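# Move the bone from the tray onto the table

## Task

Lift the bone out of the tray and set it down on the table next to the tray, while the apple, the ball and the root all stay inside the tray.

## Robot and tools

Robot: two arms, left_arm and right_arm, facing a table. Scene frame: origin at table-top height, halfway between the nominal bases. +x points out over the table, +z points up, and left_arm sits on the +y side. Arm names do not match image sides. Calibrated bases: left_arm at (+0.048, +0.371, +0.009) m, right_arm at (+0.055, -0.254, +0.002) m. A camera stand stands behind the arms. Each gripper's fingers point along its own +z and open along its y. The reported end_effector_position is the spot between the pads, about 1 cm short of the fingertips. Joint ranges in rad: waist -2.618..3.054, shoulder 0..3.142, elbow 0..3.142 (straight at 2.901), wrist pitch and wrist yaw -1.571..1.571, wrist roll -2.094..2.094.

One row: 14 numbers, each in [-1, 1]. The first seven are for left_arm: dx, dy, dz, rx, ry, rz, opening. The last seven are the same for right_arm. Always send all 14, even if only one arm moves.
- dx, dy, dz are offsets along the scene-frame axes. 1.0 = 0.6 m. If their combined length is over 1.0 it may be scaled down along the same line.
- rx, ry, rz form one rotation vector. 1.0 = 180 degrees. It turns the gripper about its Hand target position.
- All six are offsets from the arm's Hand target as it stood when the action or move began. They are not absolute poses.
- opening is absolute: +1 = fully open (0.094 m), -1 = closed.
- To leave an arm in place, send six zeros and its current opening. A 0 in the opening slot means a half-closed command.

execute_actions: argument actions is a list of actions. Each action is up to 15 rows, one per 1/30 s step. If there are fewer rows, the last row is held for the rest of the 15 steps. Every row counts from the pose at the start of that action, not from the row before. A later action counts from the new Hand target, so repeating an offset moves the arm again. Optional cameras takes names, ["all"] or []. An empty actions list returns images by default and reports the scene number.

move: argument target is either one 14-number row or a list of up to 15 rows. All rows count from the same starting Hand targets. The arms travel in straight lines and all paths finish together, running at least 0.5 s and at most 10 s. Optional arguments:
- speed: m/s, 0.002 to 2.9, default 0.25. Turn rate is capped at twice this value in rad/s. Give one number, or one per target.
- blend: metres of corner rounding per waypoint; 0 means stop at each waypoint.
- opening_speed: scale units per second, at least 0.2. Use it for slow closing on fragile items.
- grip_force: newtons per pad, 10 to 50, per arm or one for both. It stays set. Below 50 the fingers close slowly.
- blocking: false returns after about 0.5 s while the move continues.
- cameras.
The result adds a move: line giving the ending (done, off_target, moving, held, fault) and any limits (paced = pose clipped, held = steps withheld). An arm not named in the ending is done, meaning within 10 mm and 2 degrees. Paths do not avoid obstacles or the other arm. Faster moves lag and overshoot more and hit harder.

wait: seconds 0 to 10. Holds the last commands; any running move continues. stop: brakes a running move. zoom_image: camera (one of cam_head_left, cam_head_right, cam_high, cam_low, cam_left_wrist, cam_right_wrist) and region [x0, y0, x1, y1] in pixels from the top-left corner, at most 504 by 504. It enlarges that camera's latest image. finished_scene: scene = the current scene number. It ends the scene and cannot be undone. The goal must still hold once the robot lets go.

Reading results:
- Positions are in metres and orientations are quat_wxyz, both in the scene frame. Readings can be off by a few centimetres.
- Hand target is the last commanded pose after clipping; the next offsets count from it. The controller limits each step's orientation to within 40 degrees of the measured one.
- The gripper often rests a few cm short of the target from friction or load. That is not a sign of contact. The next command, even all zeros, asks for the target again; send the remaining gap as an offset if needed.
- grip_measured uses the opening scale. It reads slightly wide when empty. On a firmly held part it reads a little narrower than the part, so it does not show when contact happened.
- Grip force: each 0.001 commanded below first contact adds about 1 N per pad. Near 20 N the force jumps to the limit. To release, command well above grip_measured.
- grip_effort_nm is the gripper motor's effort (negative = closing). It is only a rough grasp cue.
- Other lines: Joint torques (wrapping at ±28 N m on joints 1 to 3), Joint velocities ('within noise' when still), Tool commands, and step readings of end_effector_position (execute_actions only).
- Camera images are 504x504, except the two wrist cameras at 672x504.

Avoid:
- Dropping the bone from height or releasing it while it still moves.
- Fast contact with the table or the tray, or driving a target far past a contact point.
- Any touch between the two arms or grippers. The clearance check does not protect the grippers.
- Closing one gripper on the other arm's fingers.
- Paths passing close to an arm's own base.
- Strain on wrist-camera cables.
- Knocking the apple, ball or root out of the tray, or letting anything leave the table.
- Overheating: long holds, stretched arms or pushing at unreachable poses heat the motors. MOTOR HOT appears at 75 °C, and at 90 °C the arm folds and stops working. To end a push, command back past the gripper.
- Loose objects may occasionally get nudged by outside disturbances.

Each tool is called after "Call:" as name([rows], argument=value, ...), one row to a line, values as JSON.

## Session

Call:
execute_actions(actions=[])

Call:
zoom_image(camera="cam_high", region=[60, 180, 220, 340])

Call:
zoom_image(camera="cam_high", region=[320, 160, 480, 320])

Scene clock: 0.00 s.
left_arm: end_effector_position=(+0.4654, +0.4017, +0.0889) grip_measured=+1.000 grip_effort_nm=n/a end_effector_quat_wxyz=(+0.572, -0.055, +0.818, +0.029) | right_arm: end_effector_position=(+0.4382, -0.2942, +0.0845) grip_measured=+1.000 grip_effort_nm=n/a end_effector_quat_wxyz=(+0.577, +0.152, +0.769, -0.228)
Joint positions: left_arm=[0.051 1.686 0.433 0.901 -0.075 -0.044 0.094] | right_arm=[0.204 1.775 0.38 1.07 0.769 0.049 0.094]
Joint velocities: within noise
Joint torques (N m): no reading
Motor temperatures (°C): left_arm=[24 28 33 29 25 23 26] | right_arm=[25 29 34 25 25 23 25]
Heat: left arm: 33 °C; right arm: 34 °C.
Hand target: left_arm +0.4668, +0.4019, +0.0920; +0.574, -0.055, +0.816, +0.029 | right_arm +0.4406, -0.2942, +0.0916; +0.586, +0.159, +0.762, -0.226
Tool commands: left_gripper/opening=+1.0 right_gripper/opening=+1.0
camera_calibration:
cam_left_wrist: T_world_to_cam=[[0.0279962, -0.995409, 0.0915294, 0.37222], [-0.832197, -0.0739358, -0.549529, 0.487889], [0.553773, -0.0607858, -0.830446, -0.0413547], [0, 0, 0, 1]] pos_world=[0.4185, 0.40407, 0.199697]
cam_right_wrist: T_world_to_cam=[[-0.555235, -0.794428, 0.246169, -0.0195961], [-0.705079, 0.292633, -0.645933, 0.475882], [0.44111, -0.532213, -0.722614, -0.169141], [0, 0, 0, 1]] pos_world=[0.399264, -0.244846, 0.189988]

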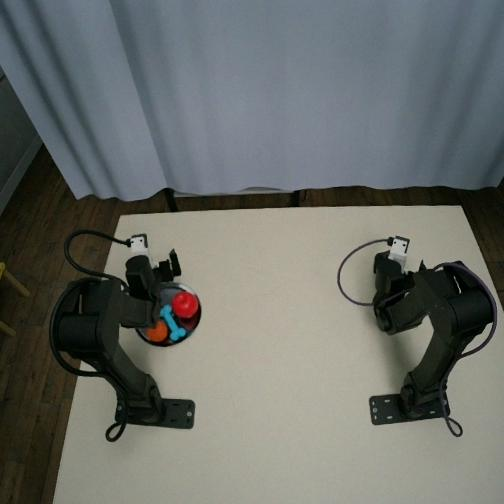

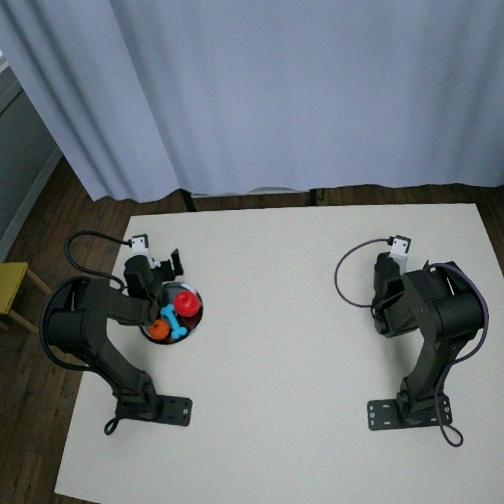

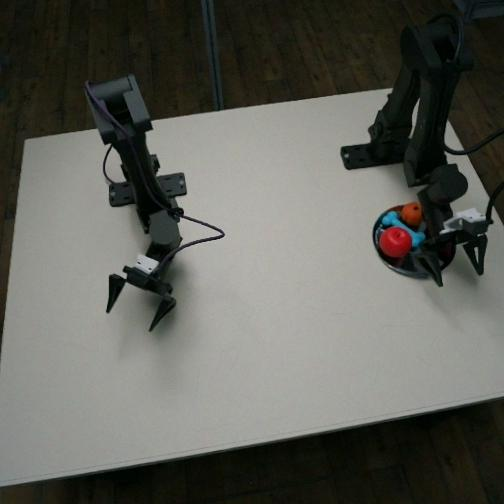

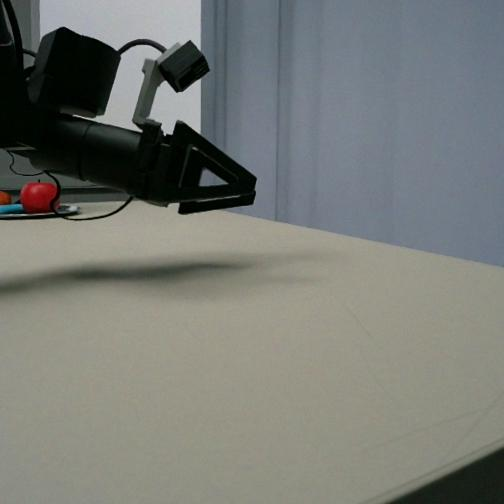

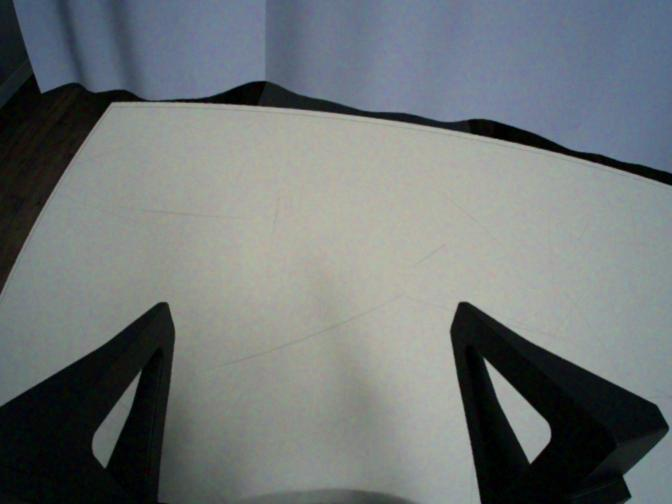

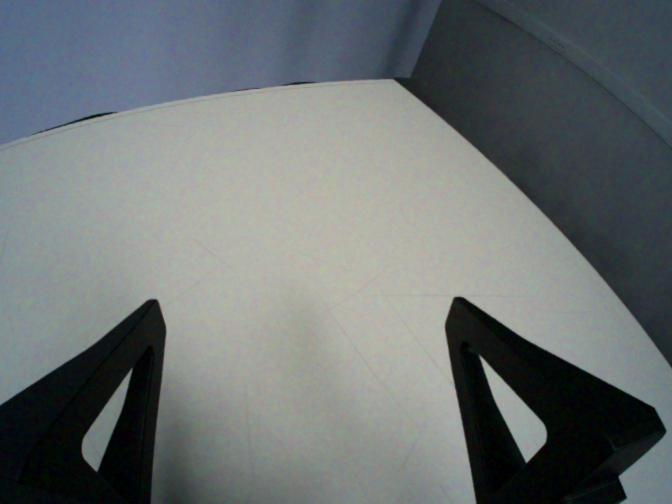

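Scaled by 3.150 from the camera's 504x504 image, which has a finer 720x720 frame.

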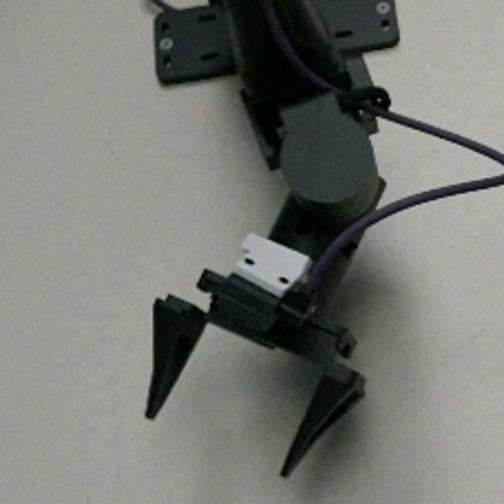

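Scaled by 3.150 from the camera's 504x504 image, which has a finer 720x720 frame.

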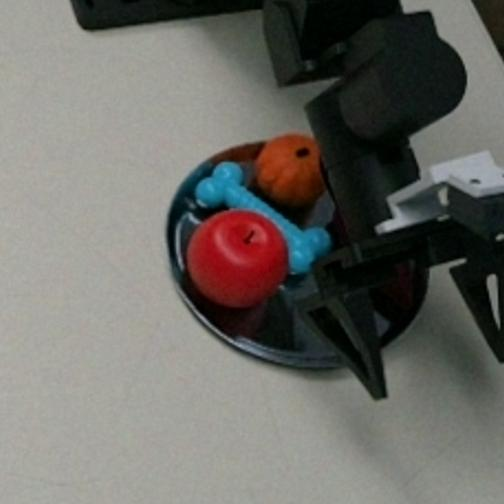

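Call:
move([
  [-0.03,0,0.1,-0.0348,0.0921,0.0338,-0.3, 0,0,0,0,0,0,1],
  [-0.253,-0.0232,0.1217,-0.1392,0.3684,0.1351,-0.3, 0,0,0,0,0,0,1],
], speed=[0.3,0.4], blend=[0.03,0], grip_force=[30,50], cameras=["cam_left_wrist"])

Call:
zoom_image(camera="cam_left_wrist", region=[140, 0, 520, 360])

Scene clock: 6.10 s.
left_arm: end_effector_position=(+0.3094, +0.3858, +0.1585) grip_measured=-0.298 grip_effort_nm=-0.14 end_effector_quat_wxyz=(-0.007, -0.298, +0.955, +0.003) | right_arm: end_effector_position=(+0.4382, -0.2942, +0.0845) grip_measured=+1.000 grip_effort_nm=0.02 end_effector_quat_wxyz=(+0.577, +0.152, +0.769, -0.228)
Joint positions: left_arm=[0.063 1.55 1.381 -1.417 -0.002 -0.554 0.033] | right_arm=[0.204 1.775 0.38 1.07 0.769 0.049 0.094]
Joint torques (N m): left_arm=[0.62 -6.02 10.41 0.09 0.01 -0.08] | right_arm=[0.03 -6.83 4.1 1.49 0.18 0.01]
Heat: left arm: 34 °C; right arm: 34 °C.
Hand target: left_arm +0.3149, +0.3879, +0.1650; -0.001, -0.305, +0.952, +0.000 | right_arm +0.4406, -0.2942, +0.0916; +0.586, +0.159, +0.762, -0.226
Off the commanded pose: left_arm 0.009 m, 1 deg | right_arm 0.008 m, 2 deg.
grip_force (N): 30, 50
move: done
camera_calibration:
cam_left_wrist: T_world_to_cam=[[0.598226, -0.794382, 0.10528, 0.0982432], [-0.672508, -0.426264, 0.605006, 0.298517], [-0.435728, -0.432732, -0.78923, 0.544964], [0, 0, 0, 1]] pos_world=[0.37944, 0.441113, 0.239155]
Images, in order (width x height): cam_left_wrist 672x504.

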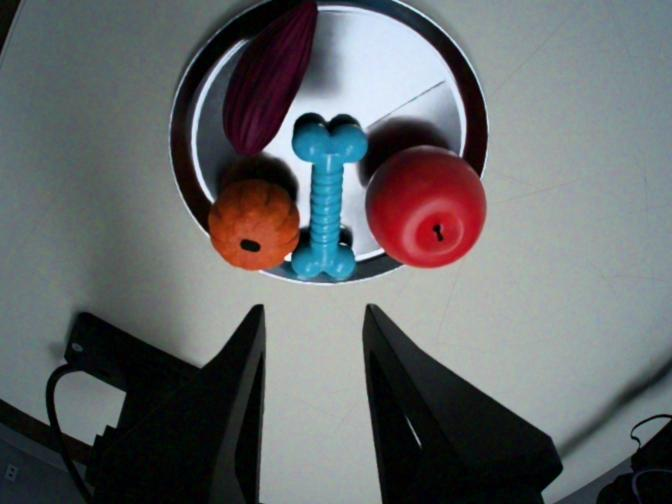

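Scaled by 1.326 from the camera's 672x504 image, which has a finer 960x720 frame.

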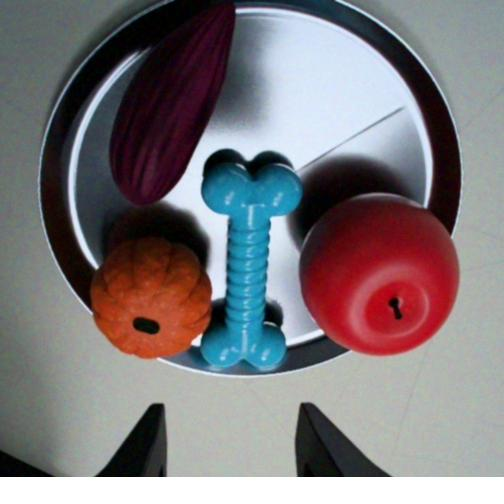

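Call:
move(target=[-0.0765,-0.0835,-0.1833,0,0,-0.0083,-0.44, 0,0,0,0,0,0,1], speed=0.2, cameras=["cam_left_wrist"])

Call:
zoom_image(camera="cam_left_wrist", region=[200, 0, 440, 350])

Scene clock: 11.70 s.
left_arm: end_effector_position=(+0.2702, +0.3382, +0.0548) grip_measured=-0.438 grip_effort_nm=-0.14 end_effector_quat_wxyz=(-0.010, -0.292, +0.956, +0.000) | right_arm: end_effector_position=(+0.4382, -0.2942, +0.0845) grip_measured=+1.000 grip_effort_nm=0.02 end_effector_quat_wxyz=(+0.577, +0.152, +0.769, -0.228)
Joint positions: left_arm=[-0.133 1.466 0.884 -1.008 0.008 -0.739 0.026] | right_arm=[0.204 1.775 0.38 1.07 0.769 0.049 0.094]
Joint torques (N m): left_arm=[-0.77 -7.49 5.34 0.32 -0.08 -0.09] | right_arm=[0.03 -6.83 4.08 1.49 0.17 0.01]
Heat: left arm: 35 °C; right arm: 34 °C.
Hand target: left_arm +0.2691, +0.3378, +0.0551; +0.000, -0.293, +0.956, +0.000 | right_arm +0.4406, -0.2942, +0.0916; +0.586, +0.159, +0.762, -0.226
Off the commanded pose: left_arm 0.001 m, 1 deg | right_arm 0.008 m, 2 deg.
grip_force (N): 30, 50
move: done
camera_calibration:
cam_left_wrist: T_world_to_cam=[[0.589943, -0.800248, 0.107572, 0.0989593], [-0.674494, -0.415174, 0.610482, 0.311164], [-0.443875, -0.432706, -0.784691, 0.427401], [0, 0, 0, 1]] pos_world=[0.341211, 0.393318, 0.134773]
Images, in order (width x height): cam_left_wrist 672x504.

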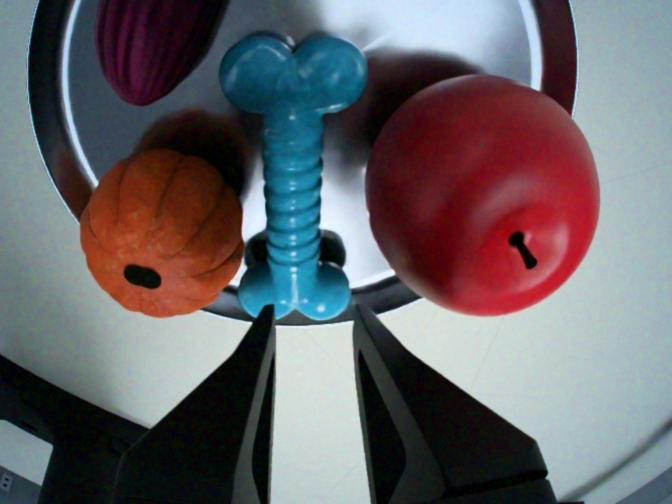

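Scaled by 1.440 from the camera's 672x504 image, which has a finer 960x720 frame.

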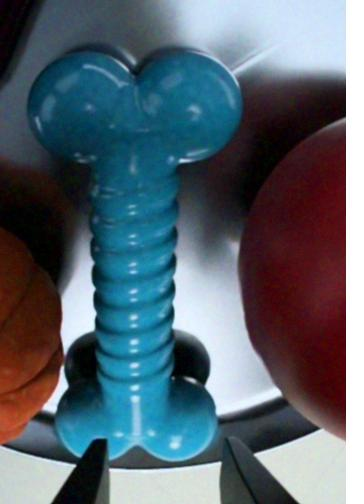

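Call:
move(target=[-0.0027,0.0102,-0.0277,0,0,0,-0.46, 0,0,0,0,0,0,1], speed=0.1, cameras=["cam_left_wrist"])

Call:
zoom_image(camera="cam_left_wrist", region=[200, 40, 440, 390])

Scene clock: 18.70 s.
left_arm: end_effector_position=(+0.2693, +0.3405, +0.0413) grip_measured=-0.458 grip_effort_nm=-0.14 end_effector_quat_wxyz=(-0.003, -0.294, +0.956, -0.003) | right_arm: end_effector_position=(+0.4382, -0.2942, +0.0845) grip_measured=+1.000 grip_effort_nm=0.02 end_effector_quat_wxyz=(+0.577, +0.152, +0.769, -0.228)
Joint positions: left_arm=[-0.123 1.466 0.827 -0.936 0.008 -0.733 0.025] | right_arm=[0.204 1.775 0.38 1.07 0.769 0.049 0.094]
Joint torques (N m): left_arm=[0.62 -6 5.26 0.34 -0.08 0.09] | right_arm=[0.03 -6.83 4.11 1.49 0.18 0.01]
Heat: left arm: 34 °C; right arm: 34 °C.
Hand target: left_arm +0.2675, +0.3440, +0.0384; +0.000, -0.293, +0.956, +0.000 | right_arm +0.4406, -0.2942, +0.0916; +0.586, +0.159, +0.762, -0.226
Off the commanded pose: left_arm 0.005 m, 0 deg | right_arm 0.008 m, 2 deg.
grip_force (N): 30, 50
move: done
camera_calibration:
cam_left_wrist: T_world_to_cam=[[0.590351, -0.798392, 0.118556, 0.101525], [-0.682767, -0.415624, 0.600905, 0.322408], [-0.430483, -0.435691, -0.790479, 0.415074], [0, 0, 0, 1]] pos_world=[0.338876, 0.395901, 0.122334]
Images, in order (width x height): cam_left_wrist 672x504.

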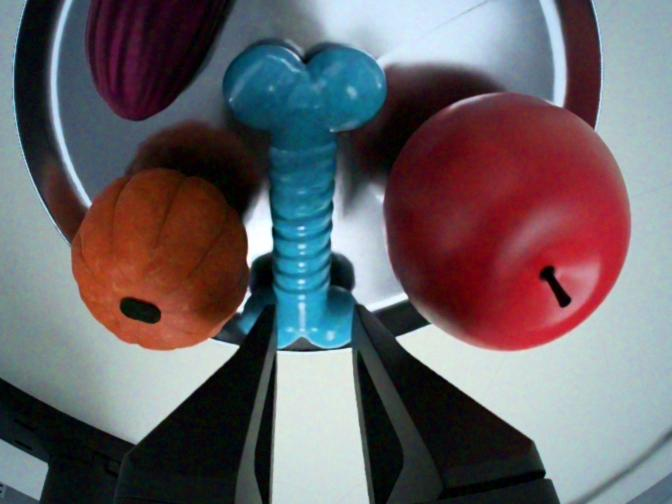

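Scaled by 1.440 from the camera's 672x504 image, which has a finer 960x720 frame.

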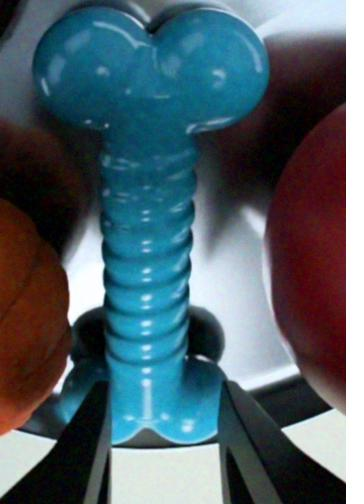

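Call:
move([
  [-0.0027,0.0042,-0.0365,0,0,0,-0.46, 0,0,0,0,0,0,1],
  [-0.0027,0.0042,-0.0365,0,0,0,-0.72, 0,0,0,0,0,0,1],
], speed=[0.08,0.05], opening_speed=0.35, cameras=["cam_left_wrist"])

Scene clock: 22.17 s.
left_arm: end_effector_position=(+0.2694, +0.3437, +0.0228) grip_measured=-0.638 grip_effort_nm=-0.67 end_effector_quat_wxyz=(+0.005, -0.294, +0.956, -0.004) | right_arm: end_effector_position=(+0.4382, -0.2942, +0.0845) grip_measured=+1.000 grip_effort_nm=0.02 end_effector_quat_wxyz=(+0.577, +0.152, +0.769, -0.228)
Joint positions: left_arm=[-0.112 1.484 0.762 -0.837 0.004 -0.722 0.017] | right_arm=[0.204 1.775 0.38 1.07 0.769 0.049 0.094]
Joint torques (N m): left_arm=[0.55 -4.72 5.05 0.4 -0.05 0.08] | right_arm=[0.02 -6.82 4.1 1.49 0.17 0.01]
Heat: left arm: 34 °C; right arm: 34 °C.
Hand target: left_arm +0.2659, +0.3465, +0.0166; +0.000, -0.293, +0.956, +0.000 | right_arm +0.4406, -0.2942, +0.0916; +0.586, +0.159, +0.762, -0.226
Off the commanded pose: left_arm 0.008 m, 1 deg | right_arm 0.008 m, 2 deg.
grip_force (N): 30, 50
move: done
camera_calibration:
cam_left_wrist: T_world_to_cam=[[0.588435, -0.798648, 0.12612, 0.106701], [-0.6919, -0.416672, 0.589627, 0.33809], [-0.418353, -0.434219, -0.797768, 0.398231], [0, 0, 0, 1]] pos_world=[0.337739, 0.399009, 0.104892]
Images, in order (width x height): cam_left_wrist 672x504.

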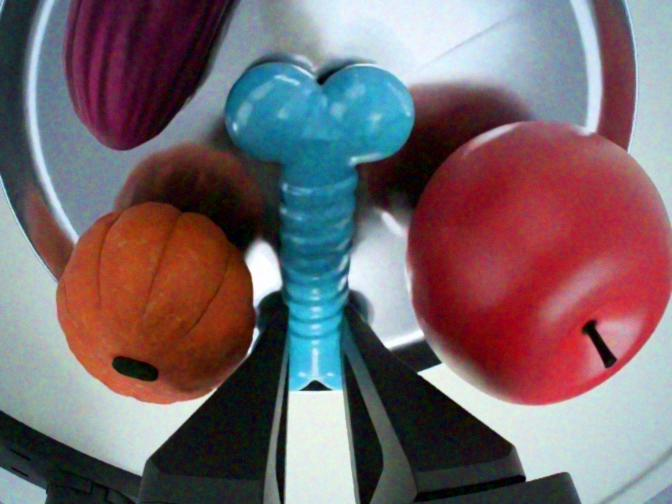

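Call:
move([
  [-0.0027,0.0042,0.05,0,0,0,-0.74, 0,0,0,0,0,0,1],
  [-0.0027,0.0042,0.2167,0,0,0,-0.74, 0,0,0,0,0,0,1],
  [0.0735,-0.2775,0.2167,0,0,-0.172,-0.74, 0,0,0,0,0,0,1],
  [0.0735,-0.2775,0.0583,0,0,-0.172,-0.74, 0,0,0,0,0,0,1],
], speed=[0.06,0.15,0.3,0.15], blend=[0.01,0.02,0.03,0], cameras=["cam_left_wrist","cam_high"])

Scene clock: 27.17 s.
left_arm: end_effector_position=(+0.3105, +0.1793, +0.0560) grip_measured=-0.641 grip_effort_nm=-0.70 end_effector_quat_wxyz=(-0.001, -0.033, +0.999, -0.003) | right_arm: end_effector_position=(+0.4382, -0.2942, +0.0845) grip_measured=+1.000 grip_effort_nm=0.02 end_effector_quat_wxyz=(+0.577, +0.152, +0.769, -0.228)
Joint positions: left_arm=[-0.617 1.82 1.271 -1.021 0.006 -0.697 0.017] | right_arm=[0.204 1.775 0.38 1.07 0.769 0.049 0.094]
Joint torques (N m): left_arm=[-0.25 -9.14 5.85 0.36 -0.06 0.09] | right_arm=[0.05 -6.8 4.1 1.49 0.17 0.01]
Heat: left arm: 34 °C; right arm: 34 °C.
Hand target: left_arm +0.3099, +0.1800, +0.0515; +0.000, -0.027, +1.000, +0.000 | right_arm +0.4406, -0.2942, +0.0916; +0.586, +0.159, +0.762, -0.226
Off the commanded pose: left_arm 0.004 m, 1 deg | right_arm 0.008 m, 2 deg.
grip_force (N): 30, 50
move: done
camera_calibration:
cam_left_wrist: T_world_to_cam=[[0.104857, -0.987201, 0.120162, 0.13135], [-0.802327, -0.0125833, 0.596751, 0.2399], [-0.587602, -0.158983, -0.793378, 0.373546], [0, 0, 0, 1]] pos_world=[0.398202, 0.192075, 0.137419]
Images, in order (width x height): cam_high 504x504, cam_left_wrist 672x504.

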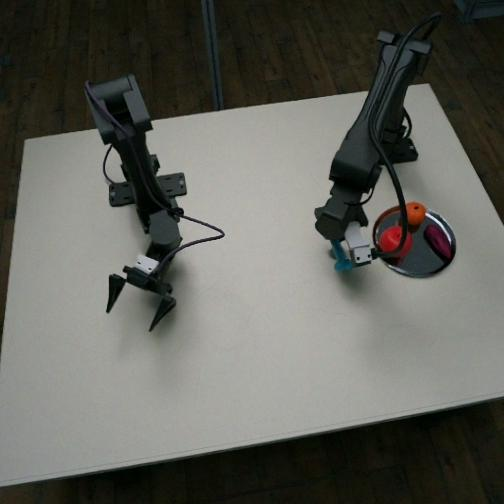

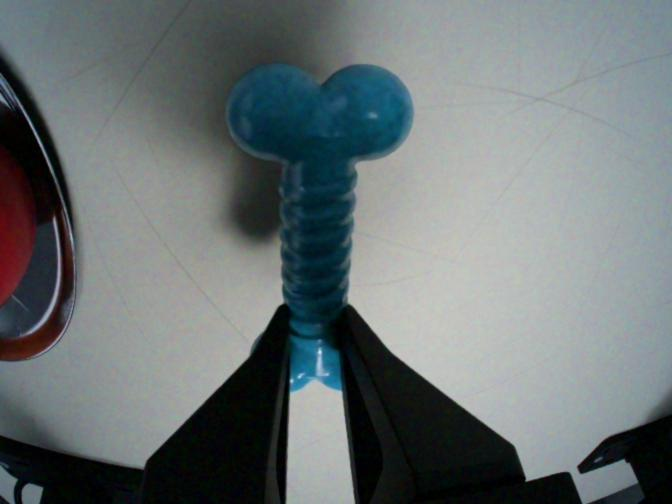

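Call:
move([
  [0,0,-0.048,0,0,0,-0.74, 0,0,0,0,0,0,1],
  [0,0,-0.0642,0,0,0,-0.74, 0,0,0,0,0,0,1],
], speed=[0.1,0.03], blend=[0.004,0], cameras=["cam_left_wrist"])

Scene clock: 28.43 s.
left_arm: end_effector_position=(+0.3080, +0.1812, +0.0229) grip_measured=-0.641 grip_effort_nm=-0.70 end_effector_quat_wxyz=(-0.005, -0.033, +0.999, +0.000) | right_arm: end_effector_position=(+0.4382, -0.2942, +0.0845) grip_measured=+1.000 grip_effort_nm=0.02 end_effector_quat_wxyz=(+0.577, +0.152, +0.769, -0.228)
Joint positions: left_arm=[-0.617 1.863 1.187 -0.903 0.006 -0.697 0.017] | right_arm=[0.204 1.775 0.38 1.07 0.769 0.049 0.094]
Joint torques (N m): left_arm=[-0.27 -8.29 4.98 0.65 -0.06 0.08] | right_arm=[0.03 -6.83 4.1 1.49 0.17 0.02]
Heat: left arm: 34 °C; right arm: 34 °C.
Hand target: left_arm +0.3099, +0.1800, +0.0130; +0.000, -0.027, +1.000, +0.000 | right_arm +0.4406, -0.2942, +0.0916; +0.586, +0.159, +0.762, -0.226
Off the commanded pose: left_arm 0.010 m, 1 deg | right_arm 0.008 m, 2 deg.
grip_force (N): 30, 50
move: done
camera_calibration:
cam_left_wrist: T_world_to_cam=[[0.105806, -0.987873, 0.113633, 0.137348], [-0.797538, -0.0160524, 0.603055, 0.256642], [-0.593917, -0.154433, -0.789565, 0.347052], [0, 0, 0, 1]] pos_world=[0.39627, 0.193398, 0.103644]
Images, in order (width x height): cam_left_wrist 672x504.

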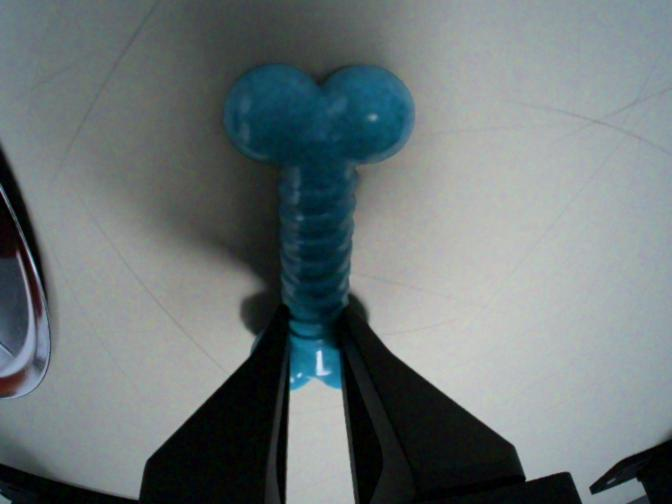

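Call:
move([
  [0,0,0.008,0,0,0,-0.74, 0,0,0,0,0,0,1],
  [0,0,0.008,0,0,0,-0.25, 0,0,0,0,0,0,1],
  [0,0,0.15,0,0,0,-0.25, 0,0,0,0,0,0,1],
], speed=[0.03,0.03,0.12], opening_speed=0.8, cameras=["cam_left_wrist","cam_high"])

Scene clock: 31.73 s.
left_arm: end_effector_position=(+0.3049, +0.1834, +0.0896) grip_measured=-0.252 grip_effort_nm=0.07 end_effector_quat_wxyz=(-0.017, -0.033, +0.999, +0.010) | right_arm: end_effector_position=(+0.4382, -0.2942, +0.0845) grip_measured=+1.000 grip_effort_nm=0.02 end_effector_quat_wxyz=(+0.577, +0.152, +0.769, -0.228)
Joint positions: left_arm=[-0.617 1.8 1.384 -1.192 0.006 -0.696 0.035] | right_arm=[0.204 1.775 0.38 1.07 0.769 0.049 0.094]
Joint torques (N m): left_arm=[-0.27 -11.21 9.7 0.04 -0.06 0.08] | right_arm=[0.03 -6.83 4.11 1.49 0.17 0.01]
Heat: left arm: 34 °C; right arm: 34 °C.
Hand target: left_arm +0.3099, +0.1800, +0.1030; +0.000, -0.027, +1.000, +0.000 | right_arm +0.4406, -0.2942, +0.0916; +0.586, +0.159, +0.762, -0.226
Off the commanded pose: left_arm 0.015 m, 2 deg | right_arm 0.008 m, 2 deg.
grip_force (N): 30, 50
move: off_target (left_arm)
camera_calibration:
cam_left_wrist: T_world_to_cam=[[0.107845, -0.989745, 0.0936661, 0.133885], [-0.782836, -0.0264676, 0.621665, 0.209797], [-0.612811, -0.140369, -0.777663, 0.40041], [0, 0, 0, 1]] pos_world=[0.395173, 0.19427, 0.168421]
Images, in order (width x height): cam_high 504x504, cam_left_wrist 672x504.

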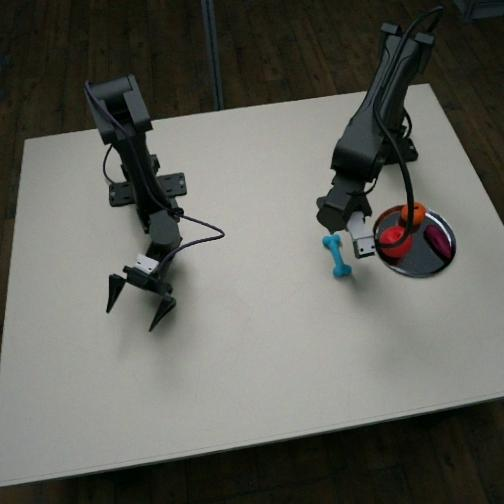

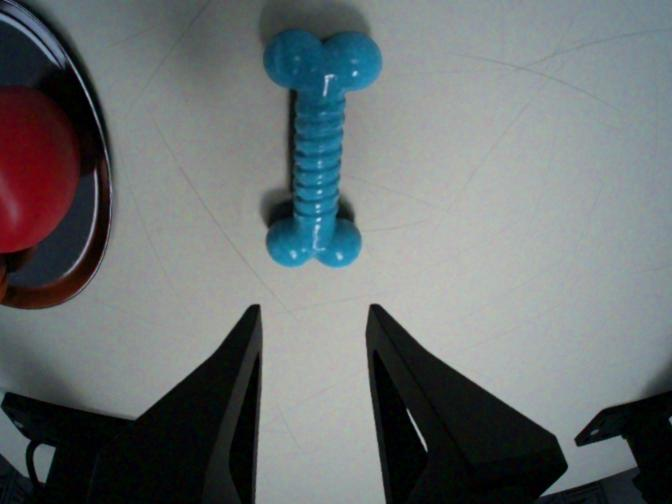

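Call:
finished_scene(scene=3)

The scene is finished: the task was done.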